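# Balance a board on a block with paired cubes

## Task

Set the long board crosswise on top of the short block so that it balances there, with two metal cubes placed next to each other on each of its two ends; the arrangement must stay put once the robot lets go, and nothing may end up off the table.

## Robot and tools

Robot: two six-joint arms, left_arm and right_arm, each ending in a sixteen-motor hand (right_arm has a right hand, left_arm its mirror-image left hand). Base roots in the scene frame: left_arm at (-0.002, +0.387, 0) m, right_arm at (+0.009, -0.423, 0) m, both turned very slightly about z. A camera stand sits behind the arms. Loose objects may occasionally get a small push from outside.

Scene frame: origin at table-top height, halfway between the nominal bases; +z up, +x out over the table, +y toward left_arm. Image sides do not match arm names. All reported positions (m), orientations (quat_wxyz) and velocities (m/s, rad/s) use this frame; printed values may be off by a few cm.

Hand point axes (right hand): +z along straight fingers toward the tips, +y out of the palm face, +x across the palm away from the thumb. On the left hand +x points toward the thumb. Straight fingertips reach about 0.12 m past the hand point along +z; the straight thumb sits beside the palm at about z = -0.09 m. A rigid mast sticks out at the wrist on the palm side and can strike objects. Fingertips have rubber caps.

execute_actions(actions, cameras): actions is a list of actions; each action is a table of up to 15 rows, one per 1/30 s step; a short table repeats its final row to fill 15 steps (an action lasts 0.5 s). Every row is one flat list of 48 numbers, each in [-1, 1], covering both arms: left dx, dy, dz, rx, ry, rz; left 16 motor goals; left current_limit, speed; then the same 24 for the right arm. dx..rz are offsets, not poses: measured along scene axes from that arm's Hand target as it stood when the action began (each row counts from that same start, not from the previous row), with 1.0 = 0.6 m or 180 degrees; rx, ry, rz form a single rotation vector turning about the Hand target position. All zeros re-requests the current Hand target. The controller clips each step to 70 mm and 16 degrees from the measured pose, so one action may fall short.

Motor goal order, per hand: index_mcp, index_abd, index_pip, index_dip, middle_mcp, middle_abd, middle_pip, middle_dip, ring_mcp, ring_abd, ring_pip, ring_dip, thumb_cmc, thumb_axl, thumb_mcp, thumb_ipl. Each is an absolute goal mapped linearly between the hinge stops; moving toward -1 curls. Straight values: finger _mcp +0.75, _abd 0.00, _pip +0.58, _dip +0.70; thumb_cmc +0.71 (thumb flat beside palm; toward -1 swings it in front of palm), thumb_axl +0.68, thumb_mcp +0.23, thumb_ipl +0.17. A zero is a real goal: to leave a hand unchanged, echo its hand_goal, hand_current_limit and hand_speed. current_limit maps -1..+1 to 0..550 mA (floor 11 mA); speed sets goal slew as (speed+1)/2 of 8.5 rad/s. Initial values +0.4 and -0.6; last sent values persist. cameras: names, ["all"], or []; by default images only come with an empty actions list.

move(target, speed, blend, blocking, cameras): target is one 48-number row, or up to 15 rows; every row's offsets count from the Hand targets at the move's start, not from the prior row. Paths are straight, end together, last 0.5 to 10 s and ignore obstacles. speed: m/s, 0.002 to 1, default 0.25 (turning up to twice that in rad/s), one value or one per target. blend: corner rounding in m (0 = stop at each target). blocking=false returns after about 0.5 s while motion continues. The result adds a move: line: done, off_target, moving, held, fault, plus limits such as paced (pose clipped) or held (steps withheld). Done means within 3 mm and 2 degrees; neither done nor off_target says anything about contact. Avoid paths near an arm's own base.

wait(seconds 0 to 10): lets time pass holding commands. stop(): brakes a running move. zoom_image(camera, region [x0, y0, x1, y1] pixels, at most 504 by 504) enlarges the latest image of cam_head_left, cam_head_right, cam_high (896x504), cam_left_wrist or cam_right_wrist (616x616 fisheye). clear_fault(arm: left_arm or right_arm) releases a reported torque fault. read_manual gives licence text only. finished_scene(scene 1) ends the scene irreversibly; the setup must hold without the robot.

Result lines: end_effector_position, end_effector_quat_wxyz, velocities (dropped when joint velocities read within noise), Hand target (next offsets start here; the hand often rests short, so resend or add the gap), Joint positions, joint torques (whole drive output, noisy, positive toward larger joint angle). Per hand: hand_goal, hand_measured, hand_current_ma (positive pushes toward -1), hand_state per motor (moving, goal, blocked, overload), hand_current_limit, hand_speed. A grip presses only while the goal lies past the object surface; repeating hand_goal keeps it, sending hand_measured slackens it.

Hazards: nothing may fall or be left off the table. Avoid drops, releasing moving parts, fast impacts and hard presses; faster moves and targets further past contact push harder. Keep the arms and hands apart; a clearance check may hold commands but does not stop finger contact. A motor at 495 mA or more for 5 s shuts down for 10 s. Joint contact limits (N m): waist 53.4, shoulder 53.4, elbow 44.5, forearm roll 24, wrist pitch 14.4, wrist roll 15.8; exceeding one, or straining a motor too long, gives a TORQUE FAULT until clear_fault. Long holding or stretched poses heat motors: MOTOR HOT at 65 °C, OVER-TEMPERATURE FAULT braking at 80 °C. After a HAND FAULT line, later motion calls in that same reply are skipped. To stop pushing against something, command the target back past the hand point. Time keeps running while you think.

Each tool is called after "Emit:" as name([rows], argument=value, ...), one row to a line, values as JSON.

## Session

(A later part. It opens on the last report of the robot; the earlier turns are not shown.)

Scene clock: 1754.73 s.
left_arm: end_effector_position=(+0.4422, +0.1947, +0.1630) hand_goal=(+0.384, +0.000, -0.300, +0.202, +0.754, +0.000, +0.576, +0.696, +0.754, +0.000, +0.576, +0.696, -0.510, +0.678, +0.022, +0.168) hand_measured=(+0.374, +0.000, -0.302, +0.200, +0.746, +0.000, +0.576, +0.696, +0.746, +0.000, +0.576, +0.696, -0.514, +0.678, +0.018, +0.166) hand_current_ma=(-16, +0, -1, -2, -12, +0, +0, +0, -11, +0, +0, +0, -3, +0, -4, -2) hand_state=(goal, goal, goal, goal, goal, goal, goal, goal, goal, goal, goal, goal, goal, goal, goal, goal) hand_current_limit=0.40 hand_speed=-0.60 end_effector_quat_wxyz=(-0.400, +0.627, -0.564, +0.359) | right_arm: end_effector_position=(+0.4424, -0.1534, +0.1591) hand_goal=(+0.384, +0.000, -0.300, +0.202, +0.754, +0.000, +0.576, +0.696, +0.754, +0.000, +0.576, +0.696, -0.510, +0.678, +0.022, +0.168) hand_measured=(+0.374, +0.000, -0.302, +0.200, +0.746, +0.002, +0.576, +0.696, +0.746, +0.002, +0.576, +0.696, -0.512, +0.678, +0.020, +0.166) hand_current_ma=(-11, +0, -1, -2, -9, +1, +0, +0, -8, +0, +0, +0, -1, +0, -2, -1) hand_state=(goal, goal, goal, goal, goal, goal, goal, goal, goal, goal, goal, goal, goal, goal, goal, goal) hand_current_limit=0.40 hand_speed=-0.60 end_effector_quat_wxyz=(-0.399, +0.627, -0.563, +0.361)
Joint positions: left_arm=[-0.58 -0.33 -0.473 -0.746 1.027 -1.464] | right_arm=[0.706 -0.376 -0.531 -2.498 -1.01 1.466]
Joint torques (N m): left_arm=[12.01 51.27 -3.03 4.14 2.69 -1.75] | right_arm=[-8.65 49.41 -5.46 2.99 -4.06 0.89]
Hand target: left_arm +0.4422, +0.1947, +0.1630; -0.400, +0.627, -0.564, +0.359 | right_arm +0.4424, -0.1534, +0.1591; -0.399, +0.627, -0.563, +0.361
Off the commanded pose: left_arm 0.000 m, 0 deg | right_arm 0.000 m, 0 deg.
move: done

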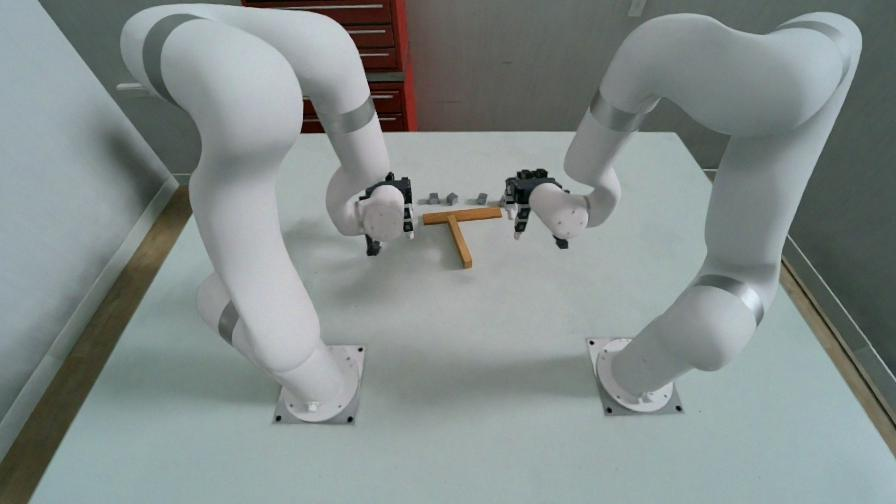

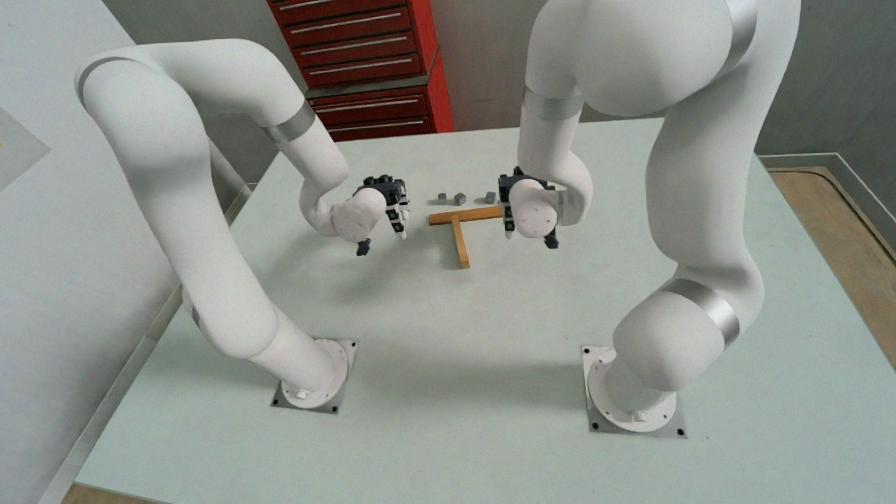

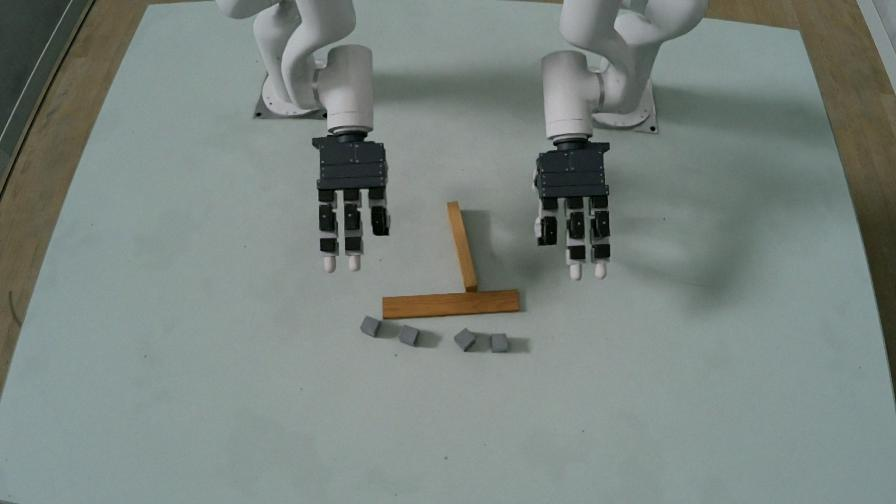

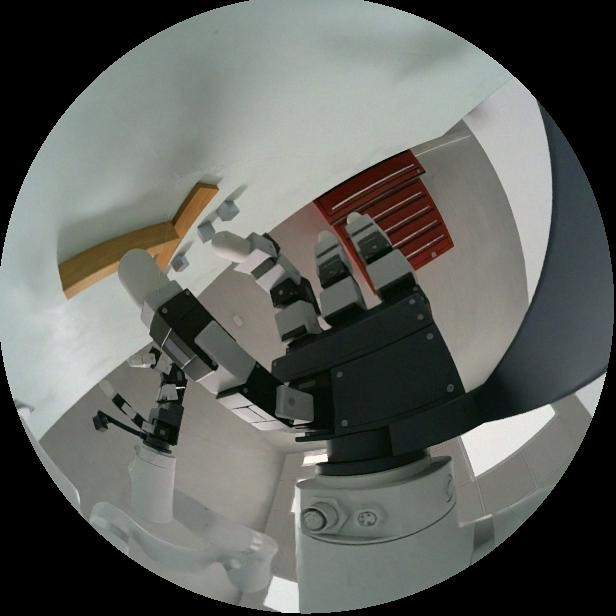

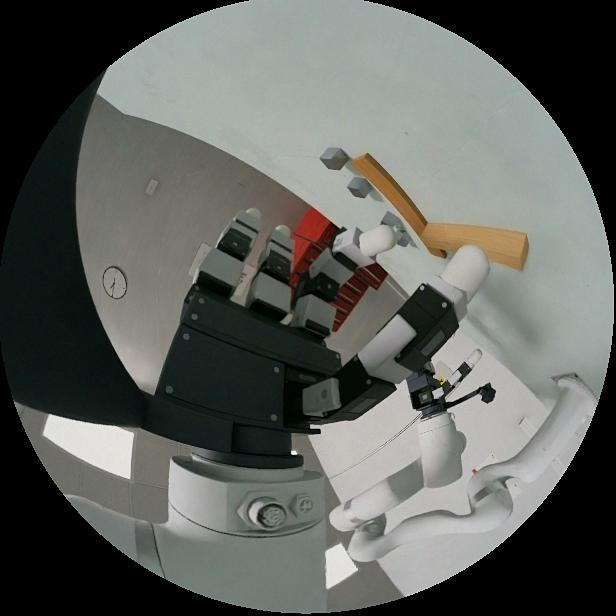

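Emit:
move([
  [0.2572,-0.1492,-0.065,0,0,0.0039,0.3836,0,-0.2993,0.2029,0.754,0,0.576,0.696,0.754,0,0.576,0.696,-0.51,0.678,0.0225,0.168,0.4,-0.6,0.2872,0.1745,-0.065,0,0,0.0039,0.3836,0,-0.2993,0.2029,0.754,0,0.576,0.696,0.754,0,0.576,0.696,-0.51,0.678,0.0225,0.168,0.4,-0.6],
  [0.2572,-0.1492,-0.1732,0,0,0.0039,0.3836,0,-0.2993,0.2029,0.754,0,0.576,0.696,0.754,0,0.576,0.696,-0.51,0.678,0.0225,0.168,0.4,-0.6,0.2872,0.1745,-0.1735,0,0,0.0039,0.3836,0,-0.2993,0.2029,0.754,0,0.576,0.696,0.754,0,0.576,0.696,-0.51,0.678,0.0225,0.168,0.4,-0.6],
], speed=[0.15,0.08], blend=[0.01,0], cameras=["cam_high","cam_left_wrist","cam_right_wrist","cam_head_left"])

Emit:
zoom_image(camera="cam_right_wrist", region=[340, 130, 540, 330])

Emit:
zoom_image(camera="cam_left_wrist", region=[60, 130, 260, 330])

Emit:
zoom_image(camera="cam_head_left", region=[400, 160, 540, 240])

Scene clock: 1853.97 s.
left_arm: end_effector_position=(+0.5965, +0.1052, +0.0591) hand_goal=(+0.384, +0.000, -0.300, +0.202, +0.754, +0.000, +0.576, +0.696, +0.754, +0.000, +0.576, +0.696, -0.510, +0.678, +0.022, +0.168) hand_measured=(+0.374, +0.000, -0.302, +0.200, +0.746, +0.000, +0.576, +0.696, +0.746, +0.000, +0.576, +0.696, -0.514, +0.678, +0.020, +0.166) hand_current_ma=(-15, +0, -1, -2, -12, +0, +0, +0, -11, +0, +0, +0, -3, +0, -3, -2) hand_state=(goal, goal, goal, goal, goal, goal, goal, goal, goal, goal, goal, goal, goal, goal, goal, goal) hand_current_limit=0.40 hand_speed=-0.60 end_effector_quat_wxyz=(-0.402, +0.631, -0.560, +0.357) | right_arm: end_effector_position=(+0.6147, -0.0487, +0.0550) hand_goal=(+0.384, +0.000, -0.300, +0.202, +0.754, +0.000, +0.576, +0.696, +0.754, +0.000, +0.576, +0.696, -0.510, +0.678, +0.022, +0.168) hand_measured=(+0.374, +0.000, -0.302, +0.200, +0.746, +0.002, +0.576, +0.696, +0.746, +0.002, +0.576, +0.696, -0.512, +0.678, +0.020, +0.166) hand_current_ma=(-11, +0, -1, -2, -10, +1, +0, +0, -8, +0, +0, +0, -1, +0, -2, -1) hand_state=(goal, goal, goal, goal, goal, goal, goal, goal, goal, goal, goal, goal, goal, goal, goal, goal) hand_current_limit=0.40 hand_speed=-0.60 end_effector_quat_wxyz=(-0.402, +0.630, -0.559, +0.358)
Joint positions: left_arm=[-0.562 -0.848 -1.024 -0.753 1.002 -1.438] | right_arm=[0.647 -0.913 -1.155 -2.541 -0.931 1.418]
Joint torques (N m): left_arm=[12.69 39.74 -21.98 3.96 2.81 -1.93] | right_arm=[-6.21 44.56 -15.79 -3.96 -4.07 0.88]
Hand target: left_arm +0.5965, +0.1052, +0.0591; -0.402, +0.631, -0.560, +0.357 | right_arm +0.6147, -0.0487, +0.0550; -0.402, +0.631, -0.559, +0.358
Off the commanded pose: left_arm 0.000 m, 0 deg | right_arm 0.000 m, 0 deg.
move: done
Images, in order (width x height): cam_head_left 896x504, cam_high 896x504, cam_left_wrist 616x616, cam_right_wrist 616x616.

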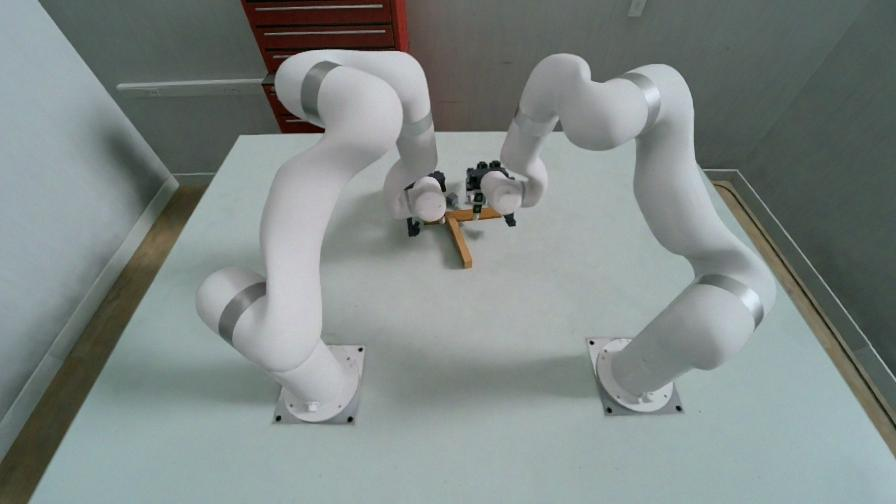

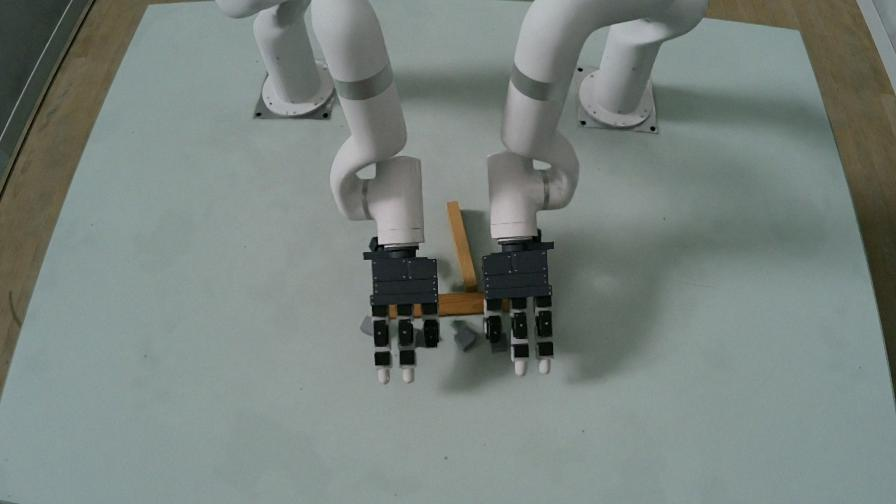

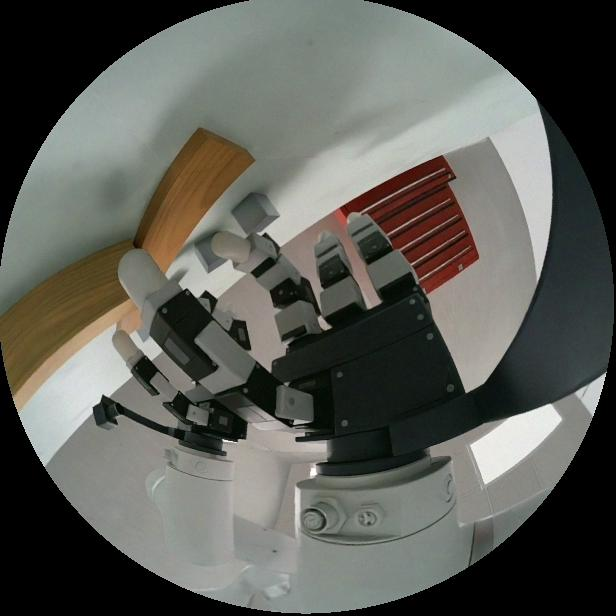

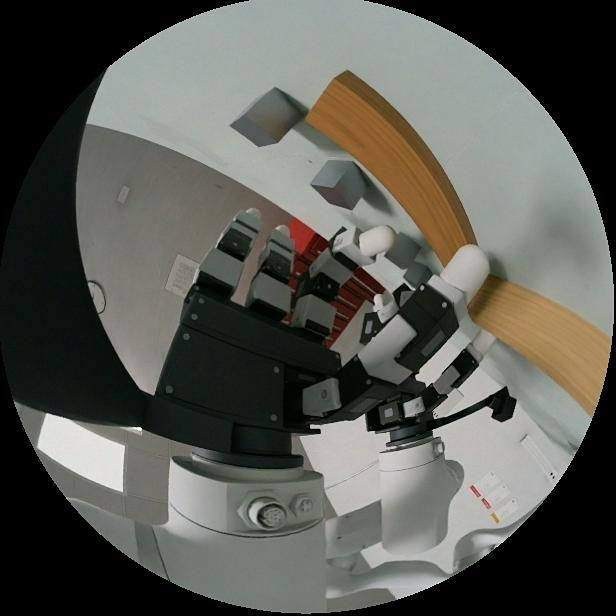

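Scaled by 2.520 from the camera's 616x616 image, which has a finer 880x880 frame.

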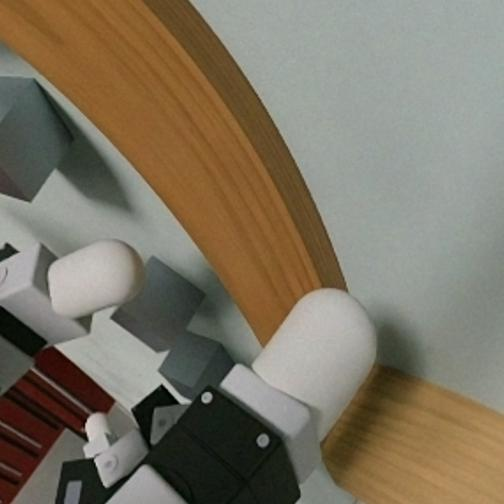

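Scaled by 2.520 from the camera's 616x616 image, which has a finer 880x880 frame.

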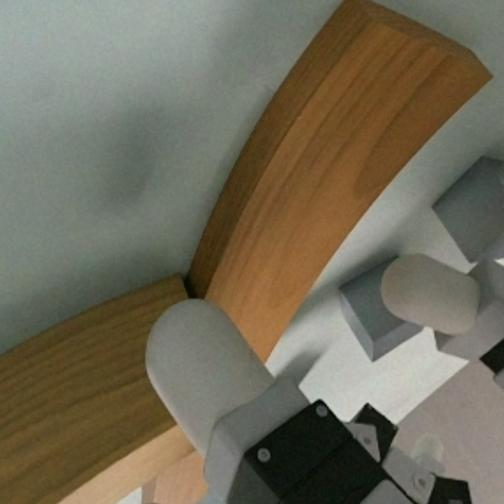

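Scaled by 3.600.

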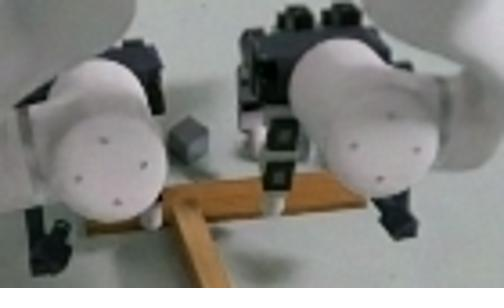

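Emit:
execute_actions(actions=[], cameras=["cam_high","cam_left_wrist","cam_right_wrist"])

Scene clock: 1887.47 s.
left_arm: end_effector_position=(+0.5965, +0.1052, +0.0591) hand_goal=(+0.384, +0.000, -0.300, +0.202, +0.754, +0.000, +0.576, +0.696, +0.754, +0.000, +0.576, +0.696, -0.510, +0.678, +0.022, +0.168) hand_measured=(+0.374, +0.000, -0.302, +0.200, +0.746, +0.000, +0.576, +0.696, +0.746, +0.000, +0.576, +0.696, -0.514, +0.678, +0.020, +0.166) hand_current_ma=(-15, +0, -1, -2, -12, +0, +0, +0, -11, +0, +0, +0, -3, +0, -3, -2) hand_state=(goal, goal, goal, goal, goal, goal, goal, goal, goal, goal, goal, goal, goal, goal, goal, goal) hand_current_limit=0.40 hand_speed=-0.60 end_effector_quat_wxyz=(-0.402, +0.631, -0.560, +0.357) | right_arm: end_effector_position=(+0.6147, -0.0487, +0.0550) hand_goal=(+0.384, +0.000, -0.300, +0.202, +0.754, +0.000, +0.576, +0.696, +0.754, +0.000, +0.576, +0.696, -0.510, +0.678, +0.022, +0.168) hand_measured=(+0.374, +0.000, -0.302, +0.200, +0.746, +0.002, +0.576, +0.696, +0.746, +0.002, +0.576, +0.696, -0.512, +0.678, +0.020, +0.166) hand_current_ma=(-11, +0, -1, -2, -10, +1, +0, +0, -8, +0, +0, +0, -1, +0, -2, -1) hand_state=(goal, goal, goal, goal, goal, goal, goal, goal, goal, goal, goal, goal, goal, goal, goal, goal) hand_current_limit=0.40 hand_speed=-0.60 end_effector_quat_wxyz=(-0.402, +0.631, -0.559, +0.358)
Joint positions: left_arm=[-0.562 -0.848 -1.024 -0.753 1.002 -1.438] | right_arm=[0.647 -0.913 -1.155 -2.541 -0.931 1.418]
Joint velocities: within noise
Joint torques (N m): left_arm=[12.33 39.94 -21.81 4.04 2.75 -1.92] | right_arm=[-8.23 43.86 -15.38 -4 -3.94 0.92]
Hand target: left_arm +0.5965, +0.1052, +0.0591; -0.402, +0.631, -0.560, +0.357 | right_arm +0.6147, -0.0487, +0.0550; -0.402, +0.631, -0.559, +0.358
Off the commanded pose: left_arm 0.000 m, 0 deg | right_arm 0.000 m, 0 deg.
Images, in order (width x height): cam_high 896x504, cam_left_wrist 616x616, cam_right_wrist 616x616.

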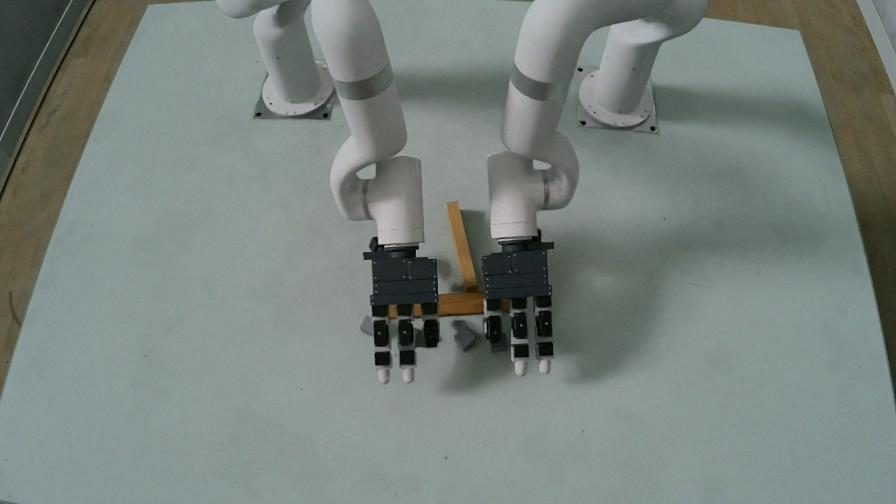

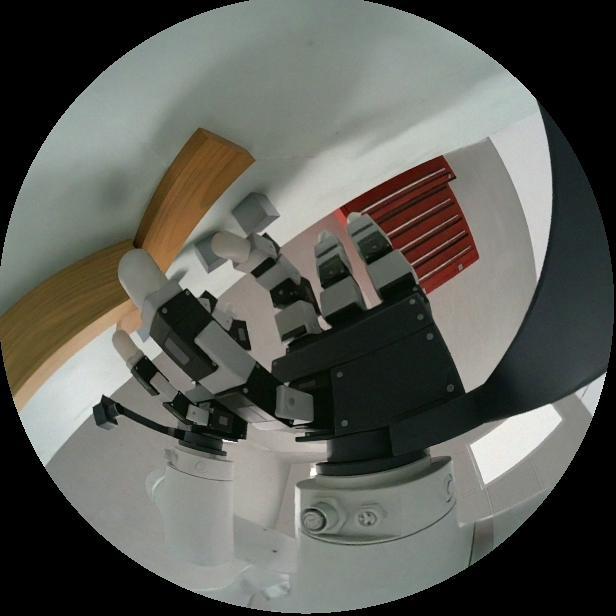

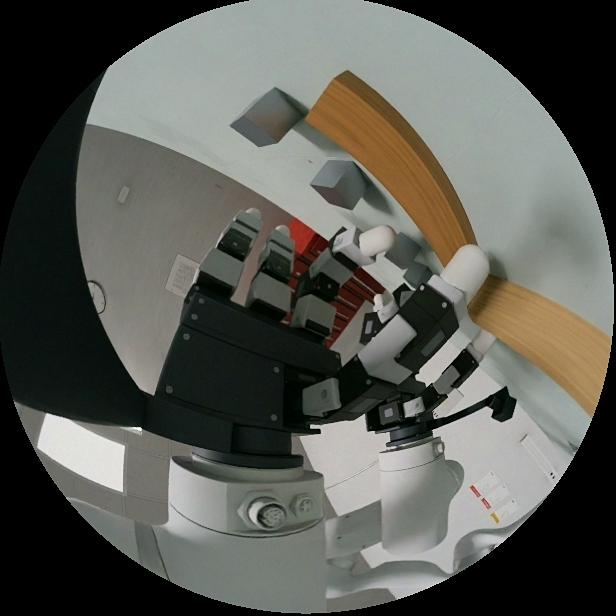

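Emit:
zoom_image(camera="cam_left_wrist", region=[60, 110, 320, 370])

Emit:
zoom_image(camera="cam_right_wrist", region=[300, 110, 560, 370])

Scaled by 1.938 from the camera's 616x616 image, which has a finer 880x880 frame.

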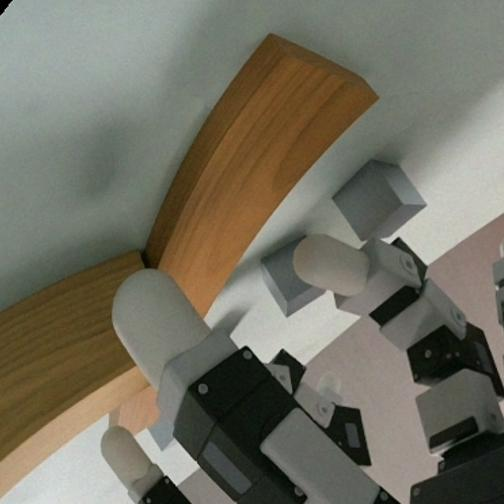

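Scaled by 1.938 from the camera's 616x616 image, which has a finer 880x880 frame.

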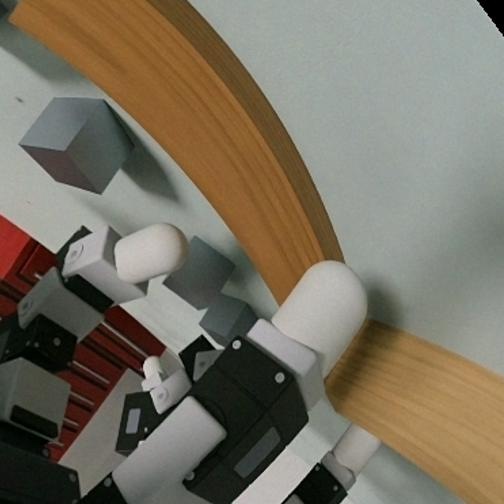

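Emit:
move(target=[0,0,-0.0225,0,0,0,0.3836,0,-0.2993,0.2029,0.754,0,0.576,0.696,0.754,0,0.576,0.696,-0.51,0.678,0.0225,0.168,0.4,-0.6,0,0,-0.0225,0,0,0,0.3836,0,-0.2993,0.2029,0.754,0,0.576,0.696,0.754,0,0.576,0.696,-0.51,0.678,0.0225,0.168,0.4,-0.6], speed=0.05, cameras=["cam_left_wrist","cam_right_wrist"])

Emit:
zoom_image(camera="cam_left_wrist", region=[60, 110, 320, 370])

Emit:
zoom_image(camera="cam_right_wrist", region=[300, 110, 560, 370])

Scene clock: 1914.00 s.
left_arm: end_effector_position=(+0.5965, +0.1052, +0.0456) hand_goal=(+0.384, +0.000, -0.300, +0.202, +0.754, +0.000, +0.576, +0.696, +0.754, +0.000, +0.576, +0.696, -0.510, +0.678, +0.022, +0.168) hand_measured=(+0.448, -0.012, -0.324, +0.200, +0.746, +0.000, +0.576, +0.696, +0.746, +0.000, +0.576, +0.696, -0.514, +0.678, +0.020, +0.166) hand_current_ma=(+185, -15, -43, -2, -12, +0, +0, +0, -11, +0, +0, +0, -3, +0, -3, -2) hand_state=(blocked, goal, blocked, goal, goal, goal, goal, goal, goal, goal, goal, goal, goal, goal, goal, goal) hand_current_limit=0.40 hand_speed=-0.60 end_effector_quat_wxyz=(-0.402, +0.631, -0.560, +0.357) | right_arm: end_effector_position=(+0.6147, -0.0487, +0.0415) hand_goal=(+0.384, +0.000, -0.300, +0.202, +0.754, +0.000, +0.576, +0.696, +0.754, +0.000, +0.576, +0.696, -0.510, +0.678, +0.022, +0.168) hand_measured=(+0.374, +0.000, -0.302, +0.200, +0.746, +0.002, +0.576, +0.696, +0.746, +0.002, +0.576, +0.696, -0.512, +0.678, +0.020, +0.166) hand_current_ma=(-11, +0, -1, -2, -10, +1, +0, +0, -8, +0, +0, +0, -1, +0, -2, -1) hand_state=(goal, goal, goal, goal, goal, goal, goal, goal, goal, goal, goal, goal, goal, goal, goal, goal) hand_current_limit=0.40 hand_speed=-0.60 end_effector_quat_wxyz=(-0.402, +0.631, -0.559, +0.358)
Joint positions: left_arm=[-0.562 -0.879 -1.035 -0.745 1.017 -1.454] | right_arm=[0.647 -0.942 -1.166 -2.548 -0.946 1.431]
Joint torques (N m): left_arm=[11.01 20.81 -14.79 3.64 0.06 -1.01] | right_arm=[-6.7 44.04 -14.56 -3.99 -3.98 0.97]
Hand target: left_arm +0.5965, +0.1052, +0.0456; -0.402, +0.631, -0.560, +0.357 | right_arm +0.6147, -0.0487, +0.0415; -0.402, +0.631, -0.559, +0.358
Off the commanded pose: left_arm 0.000 m, 0 deg | right_arm 0.000 m, 0 deg.
move: done
Images, in order (width x height): cam_left_wrist 616x616, cam_right_wrist 616x616.

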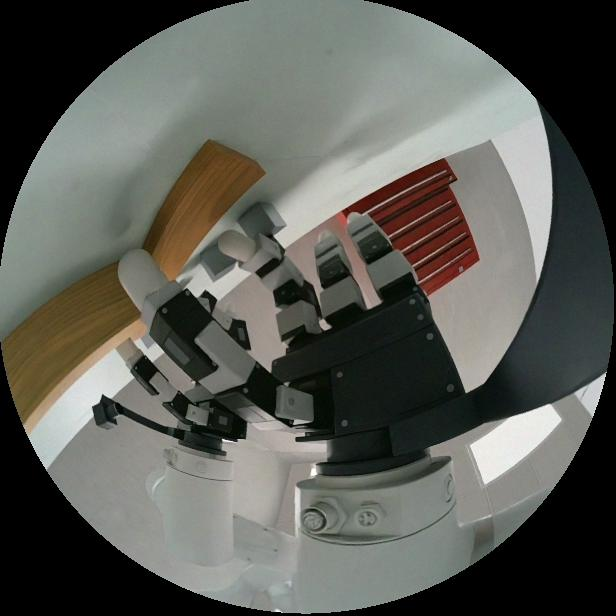

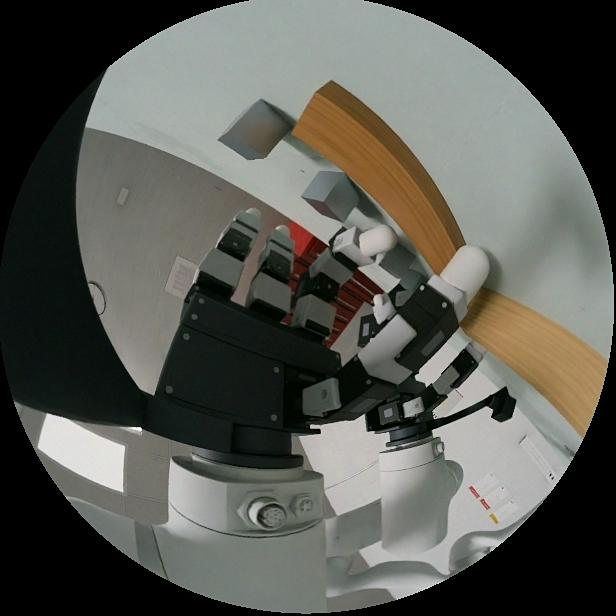

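Scaled by 1.938 from the camera's 616x616 image, which has a finer 880x880 frame.

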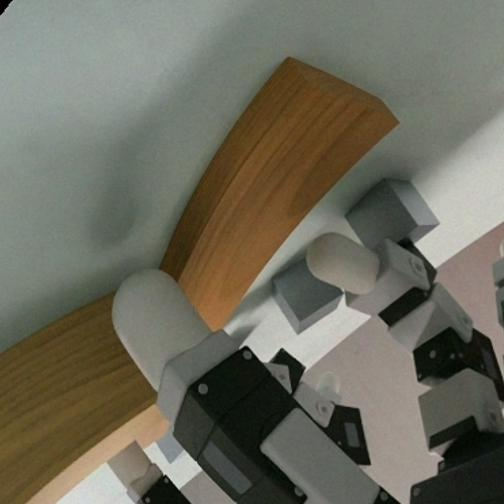

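Scaled by 1.938 from the camera's 616x616 image, which has a finer 880x880 frame.

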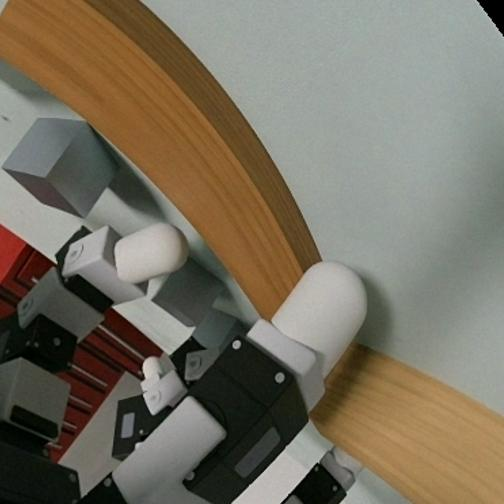

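Emit:
move([
  [0,0,0.02,0,0,0,0.3836,0,-0.2993,0.2029,0.754,0,0.576,0.696,0.754,0,0.576,0.696,-0.51,0.678,0.0225,0.168,0.4,-0.6,0,0,0,0,0,0,0.3836,0,-0.2993,0.2029,0.754,0,0.576,0.696,0.754,0,0.576,0.696,-0.51,0.678,0.0225,0.168,0.4,-0.6],
  [0.00117,-0.01,0.02,0,0,0,0.3836,0,-0.2993,0.2029,0.754,0,0.576,0.696,0.754,0,0.576,0.696,-0.51,0.678,0.0225,0.168,0.4,-0.6,0,0,0,0,0,0,0.3836,0,-0.2993,0.2029,0.754,0,0.576,0.696,0.754,0,0.576,0.696,-0.51,0.678,0.0225,0.168,0.4,-0.6],
  [0.00117,-0.01,0.0005,0,0,0,0.3836,0,-0.2993,0.2029,0.754,0,0.576,0.696,0.754,0,0.576,0.696,-0.51,0.678,0.0225,0.168,0.4,-0.6,0,0,0,0,0,0,0.3836,0,-0.2993,0.2029,0.754,0,0.576,0.696,0.754,0,0.576,0.696,-0.51,0.678,0.0225,0.168,0.4,-0.6],
], speed=0.05, cameras=["cam_left_wrist","cam_high"])

Emit:
zoom_image(camera="cam_left_wrist", region=[60, 110, 320, 370])

Scene clock: 1966.10 s.
left_arm: end_effector_position=(+0.5972, +0.0991, +0.0459) hand_goal=(+0.384, +0.000, -0.300, +0.202, +0.754, +0.000, +0.576, +0.696, +0.754, +0.000, +0.576, +0.696, -0.510, +0.678, +0.022, +0.168) hand_measured=(+0.438, -0.020, -0.328, +0.200, +0.746, +0.000, +0.576, +0.696, +0.746, +0.000, +0.576, +0.696, -0.514, +0.678, +0.020, +0.166) hand_current_ma=(+146, -28, -53, -2, -12, +0, +0, +0, -11, +0, +0, +0, -3, +0, -3, -2) hand_state=(blocked, goal, blocked, goal, goal, goal, goal, goal, goal, goal, goal, goal, goal, goal, goal, goal) hand_current_limit=0.40 hand_speed=-0.60 end_effector_quat_wxyz=(-0.402, +0.631, -0.560, +0.357) | right_arm: end_effector_position=(+0.6147, -0.0487, +0.0415) hand_goal=(+0.384, +0.000, -0.300, +0.202, +0.754, +0.000, +0.576, +0.696, +0.754, +0.000, +0.576, +0.696, -0.510, +0.678, +0.022, +0.168) hand_measured=(+0.374, +0.000, -0.302, +0.200, +0.746, +0.002, +0.576, +0.696, +0.746, +0.002, +0.576, +0.696, -0.512, +0.678, +0.020, +0.166) hand_current_ma=(-11, +0, -1, -2, -10, +1, +0, +0, -8, +0, +0, +0, -1, +0, -2, -1) hand_state=(goal, goal, goal, goal, goal, goal, goal, goal, goal, goal, goal, goal, goal, goal, goal, goal) hand_current_limit=0.40 hand_speed=-0.60 end_effector_quat_wxyz=(-0.402, +0.631, -0.559, +0.358)
Joint positions: left_arm=[-0.571 -0.883 -1.047 -0.757 1.013 -1.447] | right_arm=[0.647 -0.942 -1.166 -2.548 -0.946 1.431]
Joint torques (N m): left_arm=[-2.89 22.02 -15.82 3.49 0.25 -0.94] | right_arm=[-6.6 44.21 -15.09 -3.97 -3.86 1.1]
Hand target: left_arm +0.5972, +0.0992, +0.0459; -0.402, +0.631, -0.560, +0.357 | right_arm +0.6147, -0.0487, +0.0415; -0.402, +0.631, -0.559, +0.358
Off the commanded pose: left_arm 0.000 m, 0 deg | right_arm 0.000 m, 0 deg.
move: done
Images, in order (width x height): cam_high 896x504, cam_left_wrist 616x616.

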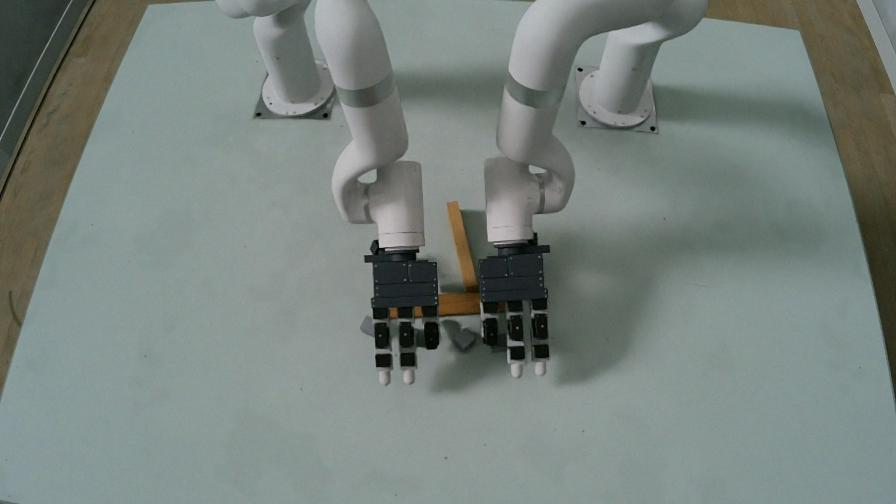

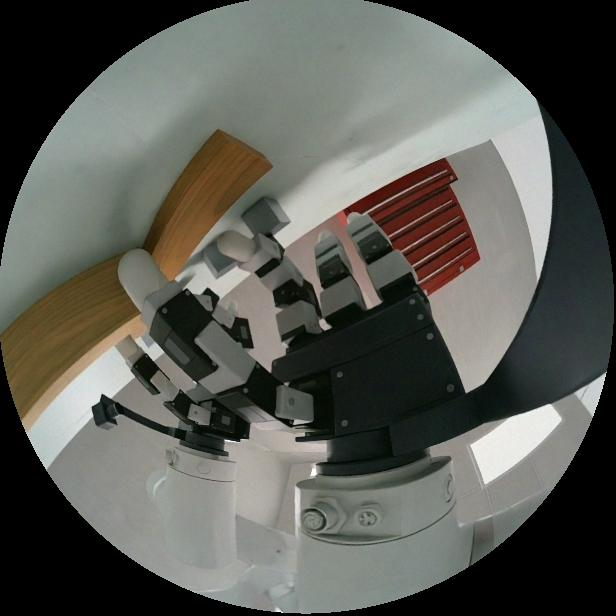

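Scaled by 1.938 from the camera's 616x616 image, which has a finer 880x880 frame.

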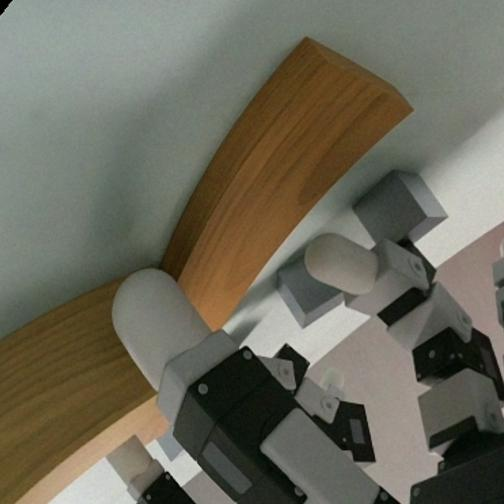

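Emit:
zoom_image(camera="cam_high", region=[350, 280, 570, 390])

Scaled by 2.291.

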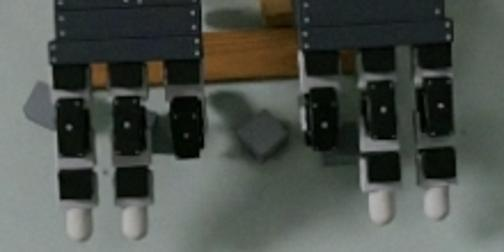

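Emit:
move([
  [0,0,0.066,0,0,0,0.3836,0,-0.2993,0.2029,0.754,0,0.576,0.696,0.754,0,0.576,0.696,-0.51,0.678,0.0225,0.168,0.4,-0.6,0,0,0.0725,0,0,0,0.3836,0,-0.2993,0.2029,0.754,0,0.576,0.696,0.754,0,0.576,0.696,-0.51,0.678,0.0225,0.168,0.4,-0.6],
  [0.155,0.0433,0.066,0,0,0,0.3836,0,-0.2993,0.2029,0.754,0,0.576,0.696,0.754,0,0.576,0.696,-0.51,0.678,0.0225,0.168,0.4,-0.6,0.136,-0.06,0.0725,0,0,0,0.3836,0,-0.2993,0.2029,0.754,0,0.576,0.696,0.754,0,0.576,0.696,-0.51,0.678,0.0225,0.168,0.4,-0.6],
  [0.155,0.0433,0.067,0,0,0,0.25,0,-0.226,0.304,0.754,0,0.576,0.696,0.754,0,0.576,0.696,-0.51,0.678,0.06,0.168,0.4,-0.6,0.136,-0.06,0.0735,0,0,0,0.25,0,-0.226,0.304,0.754,0,0.576,0.696,0.754,0,0.576,0.696,-0.51,0.678,0.06,0.168,0.4,-0.6],
], speed=0.08, blend=[0.01,0,0], cameras=["cam_left_wrist","cam_right_wrist"])

Emit:
zoom_image(camera="cam_left_wrist", region=[60, 110, 320, 370])

Emit:
zoom_image(camera="cam_right_wrist", region=[300, 110, 560, 370])

Scene clock: 2035.83 s.
left_arm: end_effector_position=(+0.6902, +0.1252, +0.0861) hand_goal=(+0.250, +0.000, -0.226, +0.304, +0.754, +0.000, +0.576, +0.696, +0.754, +0.000, +0.576, +0.696, -0.510, +0.678, +0.060, +0.168) hand_measured=(+0.250, -0.004, -0.228, +0.302, +0.746, +0.000, +0.576, +0.696, +0.746, +0.000, +0.576, +0.696, -0.514, +0.678, +0.056, +0.166) hand_current_ma=(-1, -2, -1, -2, -12, +0, +0, +0, -11, +0, +0, +0, -3, +0, -5, -2) hand_state=(goal, goal, goal, goal, goal, goal, goal, goal, goal, goal, goal, goal, goal, goal, goal, goal) hand_current_limit=0.40 hand_speed=-0.60 end_effector_quat_wxyz=(-0.402, +0.631, -0.560, +0.357) | right_arm: end_effector_position=(+0.6964, -0.0846, +0.0856) hand_goal=(+0.250, +0.000, -0.226, +0.304, +0.754, +0.000, +0.576, +0.696, +0.754, +0.000, +0.576, +0.696, -0.510, +0.678, +0.060, +0.168) hand_measured=(+0.250, +0.000, -0.228, +0.302, +0.746, +0.002, +0.576, +0.696, +0.746, +0.002, +0.576, +0.696, -0.512, +0.678, +0.056, +0.166) hand_current_ma=(+0, +0, -1, -2, -10, +1, +0, +0, -8, +0, +0, +0, -1, +0, -3, -1) hand_state=(goal, goal, goal, goal, goal, goal, goal, goal, goal, goal, goal, goal, goal, goal, goal, goal) hand_current_limit=0.40 hand_speed=-0.60 end_effector_quat_wxyz=(-0.402, +0.631, -0.559, +0.358)
Joint positions: left_arm=[-0.446 -0.894 -1.232 -0.705 0.863 -1.332] | right_arm=[0.519 -0.926 -1.295 -2.635 -0.803 1.374]
Joint torques (N m): left_arm=[11.78 77.83 -20.21 -2.87 -1.02 1.75] | right_arm=[-7.76 73.31 -9.8 2.72 0.36 -1.06]
Hand target: left_arm +0.6902, +0.1252, +0.0861; -0.402, +0.631, -0.560, +0.357 | right_arm +0.6963, -0.0847, +0.0856; -0.402, +0.631, -0.559, +0.358
Off the commanded pose: left_arm 0.000 m, 0 deg | right_arm 0.000 m, 0 deg.
move: done
Images, in order (width x height): cam_left_wrist 616x616, cam_right_wrist 616x616.

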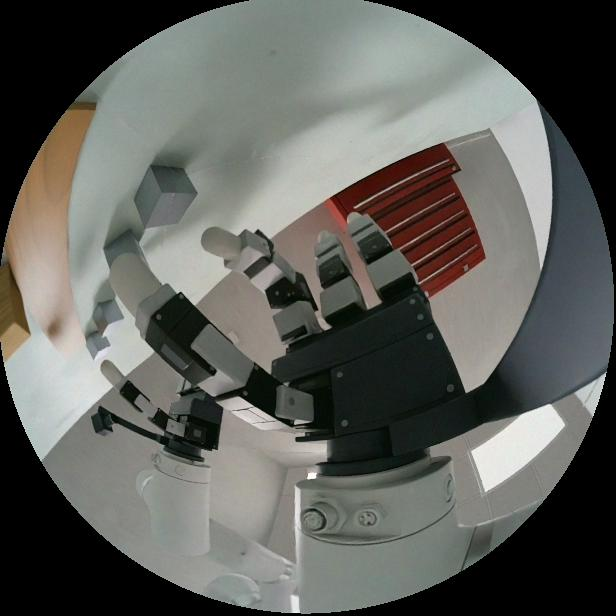

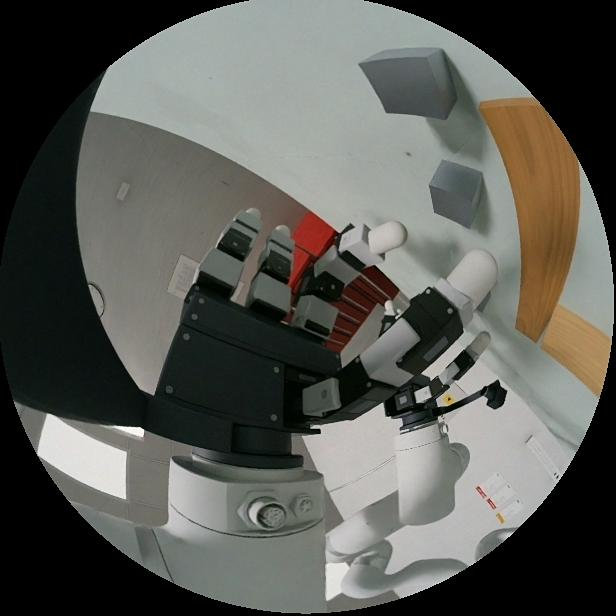

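Scaled by 1.938 from the camera's 616x616 image, which has a finer 880x880 frame.

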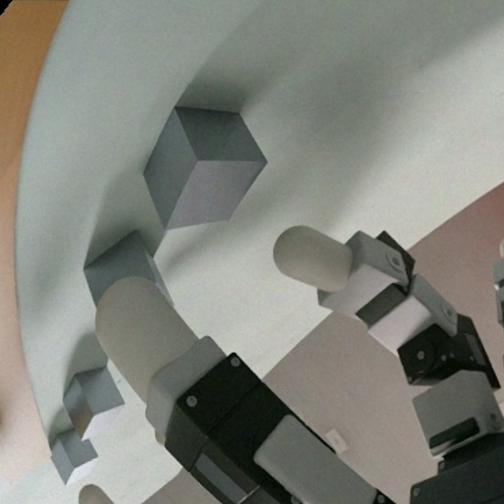

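Scaled by 1.938 from the camera's 616x616 image, which has a finer 880x880 frame.

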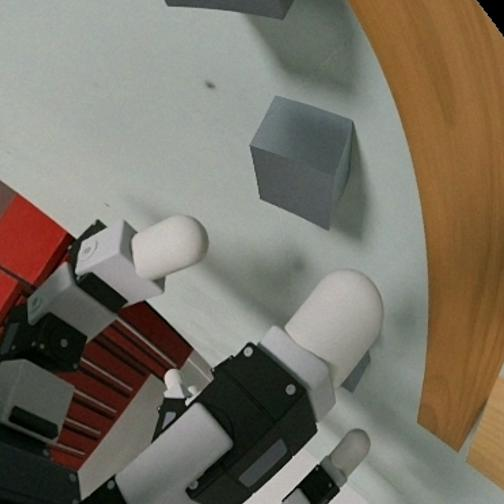

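Emit:
move([
  [0.0053,0.0113,-0.0735,0,0,0,0.25,0,-0.226,0.304,0.754,0,0.576,0.696,0.754,0,0.576,0.696,-0.51,0.678,0.06,0.168,0.4,-0.6,-0.0047,-0.0063,-0.0743,0,0,0,0.25,0,-0.226,0.304,0.754,0,0.576,0.696,0.754,0,0.576,0.696,-0.51,0.678,0.06,0.168,0.4,-0.6],
  [0.097,0.0213,-0.0735,0,0,0,0.25,0,-0.226,0.304,0.754,0,0.576,0.696,0.754,0,0.576,0.696,-0.51,0.678,0.06,0.168,0.4,-0.6,0.087,0.004,-0.0743,0,0,0,0.25,0,-0.226,0.304,0.754,0,0.576,0.696,0.754,0,0.576,0.696,-0.51,0.678,0.06,0.168,0.4,-0.6],
  [0.09,0.0213,-0.0,0,0,0,0.25,0,-0.226,0.304,0.754,0,0.576,0.696,0.754,0,0.576,0.696,-0.51,0.678,0.06,0.168,0.4,-0.6,0.08,0.004,0,0,0,0,0.25,0,-0.226,0.304,0.754,0,0.576,0.696,0.754,0,0.576,0.696,-0.51,0.678,0.06,0.168,0.4,-0.6],
  [-0.155,-0.0433,0.0,0,0,0,0.3836,0,-0.2993,0.2029,0.754,0,0.576,0.696,0.754,0,0.576,0.696,-0.51,0.678,0.0225,0.168,0.4,-0.6,-0.136,0.06,0.0,0,0,0,0.3836,0,-0.2993,0.2029,0.754,0,0.576,0.696,0.754,0,0.576,0.696,-0.51,0.678,0.0225,0.168,0.4,-0.6],
], speed=[0.07,0.06,0.1,0.12], blend=[0,0,0.01,0], cameras=["cam_high","cam_left_wrist","cam_right_wrist"])

Emit:
zoom_image(camera="cam_high", region=[350, 270, 570, 390])

Scene clock: 2115.17 s.
left_arm: end_effector_position=(+0.5972, +0.0992, +0.0861) hand_goal=(+0.384, +0.000, -0.300, +0.202, +0.754, +0.000, +0.576, +0.696, +0.754, +0.000, +0.576, +0.696, -0.510, +0.678, +0.022, +0.168) hand_measured=(+0.374, -0.004, -0.294, +0.206, +0.746, +0.000, +0.576, +0.696, +0.746, +0.000, +0.576, +0.696, -0.514, +0.678, +0.024, +0.166) hand_current_ma=(-16, -2, +5, +3, -12, +0, +0, +0, -11, +0, +0, +0, -3, +0, +2, -1) hand_state=(goal, goal, goal, goal, goal, goal, goal, goal, goal, goal, goal, goal, goal, goal, goal, goal) hand_current_limit=0.40 hand_speed=-0.60 end_effector_quat_wxyz=(-0.402, +0.631, -0.560, +0.357) | right_arm: end_effector_position=(+0.6147, -0.0487, +0.0856) hand_goal=(+0.384, +0.000, -0.300, +0.202, +0.754, +0.000, +0.576, +0.696, +0.754, +0.000, +0.576, +0.696, -0.510, +0.678, +0.022, +0.168) hand_measured=(+0.374, +0.000, -0.296, +0.206, +0.746, +0.002, +0.576, +0.696, +0.746, +0.002, +0.576, +0.696, -0.512, +0.678, +0.024, +0.166) hand_current_ma=(-12, +0, +4, +3, -10, +1, +0, +0, -8, +0, +0, +0, -1, +0, +1, -1) hand_state=(goal, goal, goal, goal, goal, goal, goal, goal, goal, goal, goal, goal, goal, goal, goal, goal) hand_current_limit=0.40 hand_speed=-0.60 end_effector_quat_wxyz=(-0.402, +0.631, -0.559, +0.358)
Joint positions: left_arm=[-0.571 -0.792 -1.017 -0.785 0.969 -1.397] | right_arm=[0.647 -0.848 -1.134 -2.521 -0.896 1.387]
Joint torques (N m): left_arm=[-12.12 72.38 -4.32 -3.02 2.64 -1.95] | right_arm=[9.19 69.83 -7.7 2.54 -3.9 0.97]
Hand target: left_arm +0.5972, +0.0992, +0.0861; -0.402, +0.631, -0.560, +0.357 | right_arm +0.6147, -0.0487, +0.0856; -0.402, +0.631, -0.559, +0.358
Off the commanded pose: left_arm 0.000 m, 0 deg | right_arm 0.000 m, 0 deg.
move: done
Images, in order (width x height): cam_high 896x504, cam_left_wrist 616x616, cam_right_wrist 616x616.

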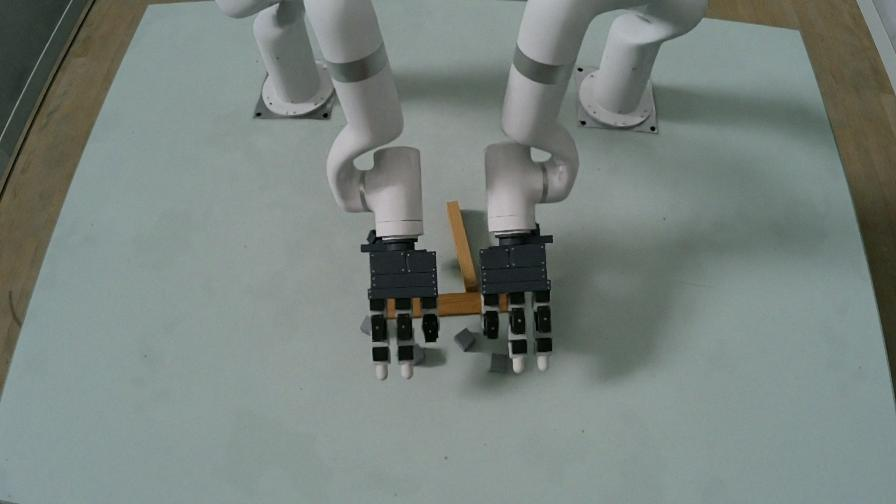

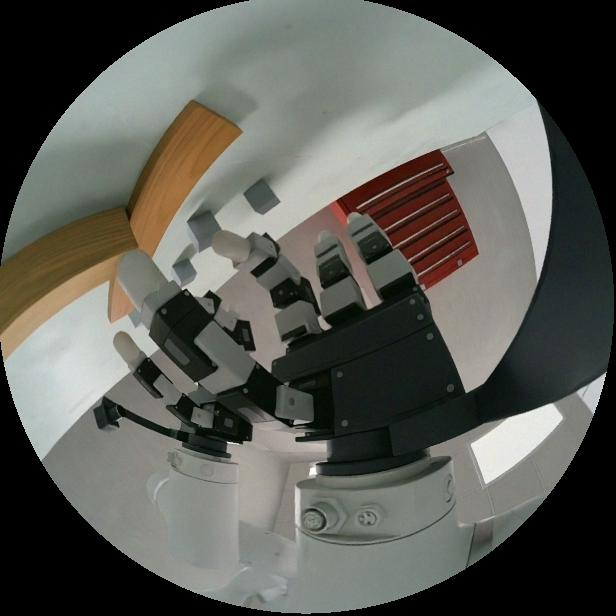

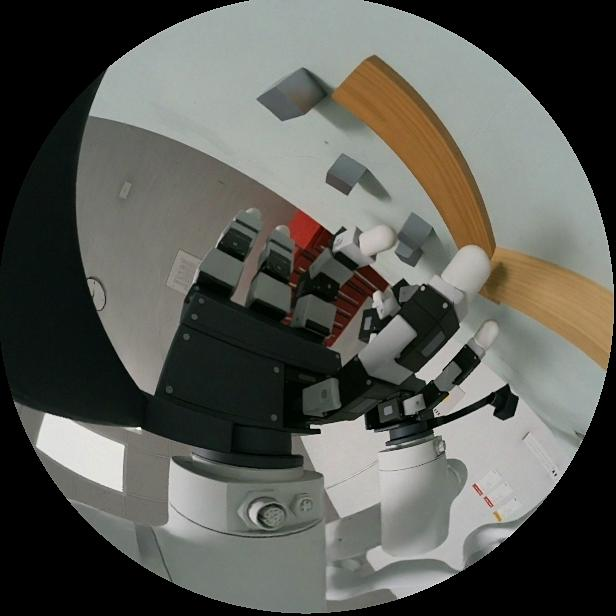

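Scaled by 2.291.

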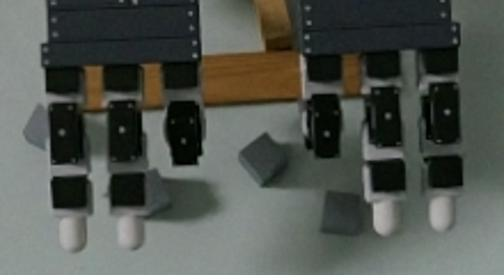

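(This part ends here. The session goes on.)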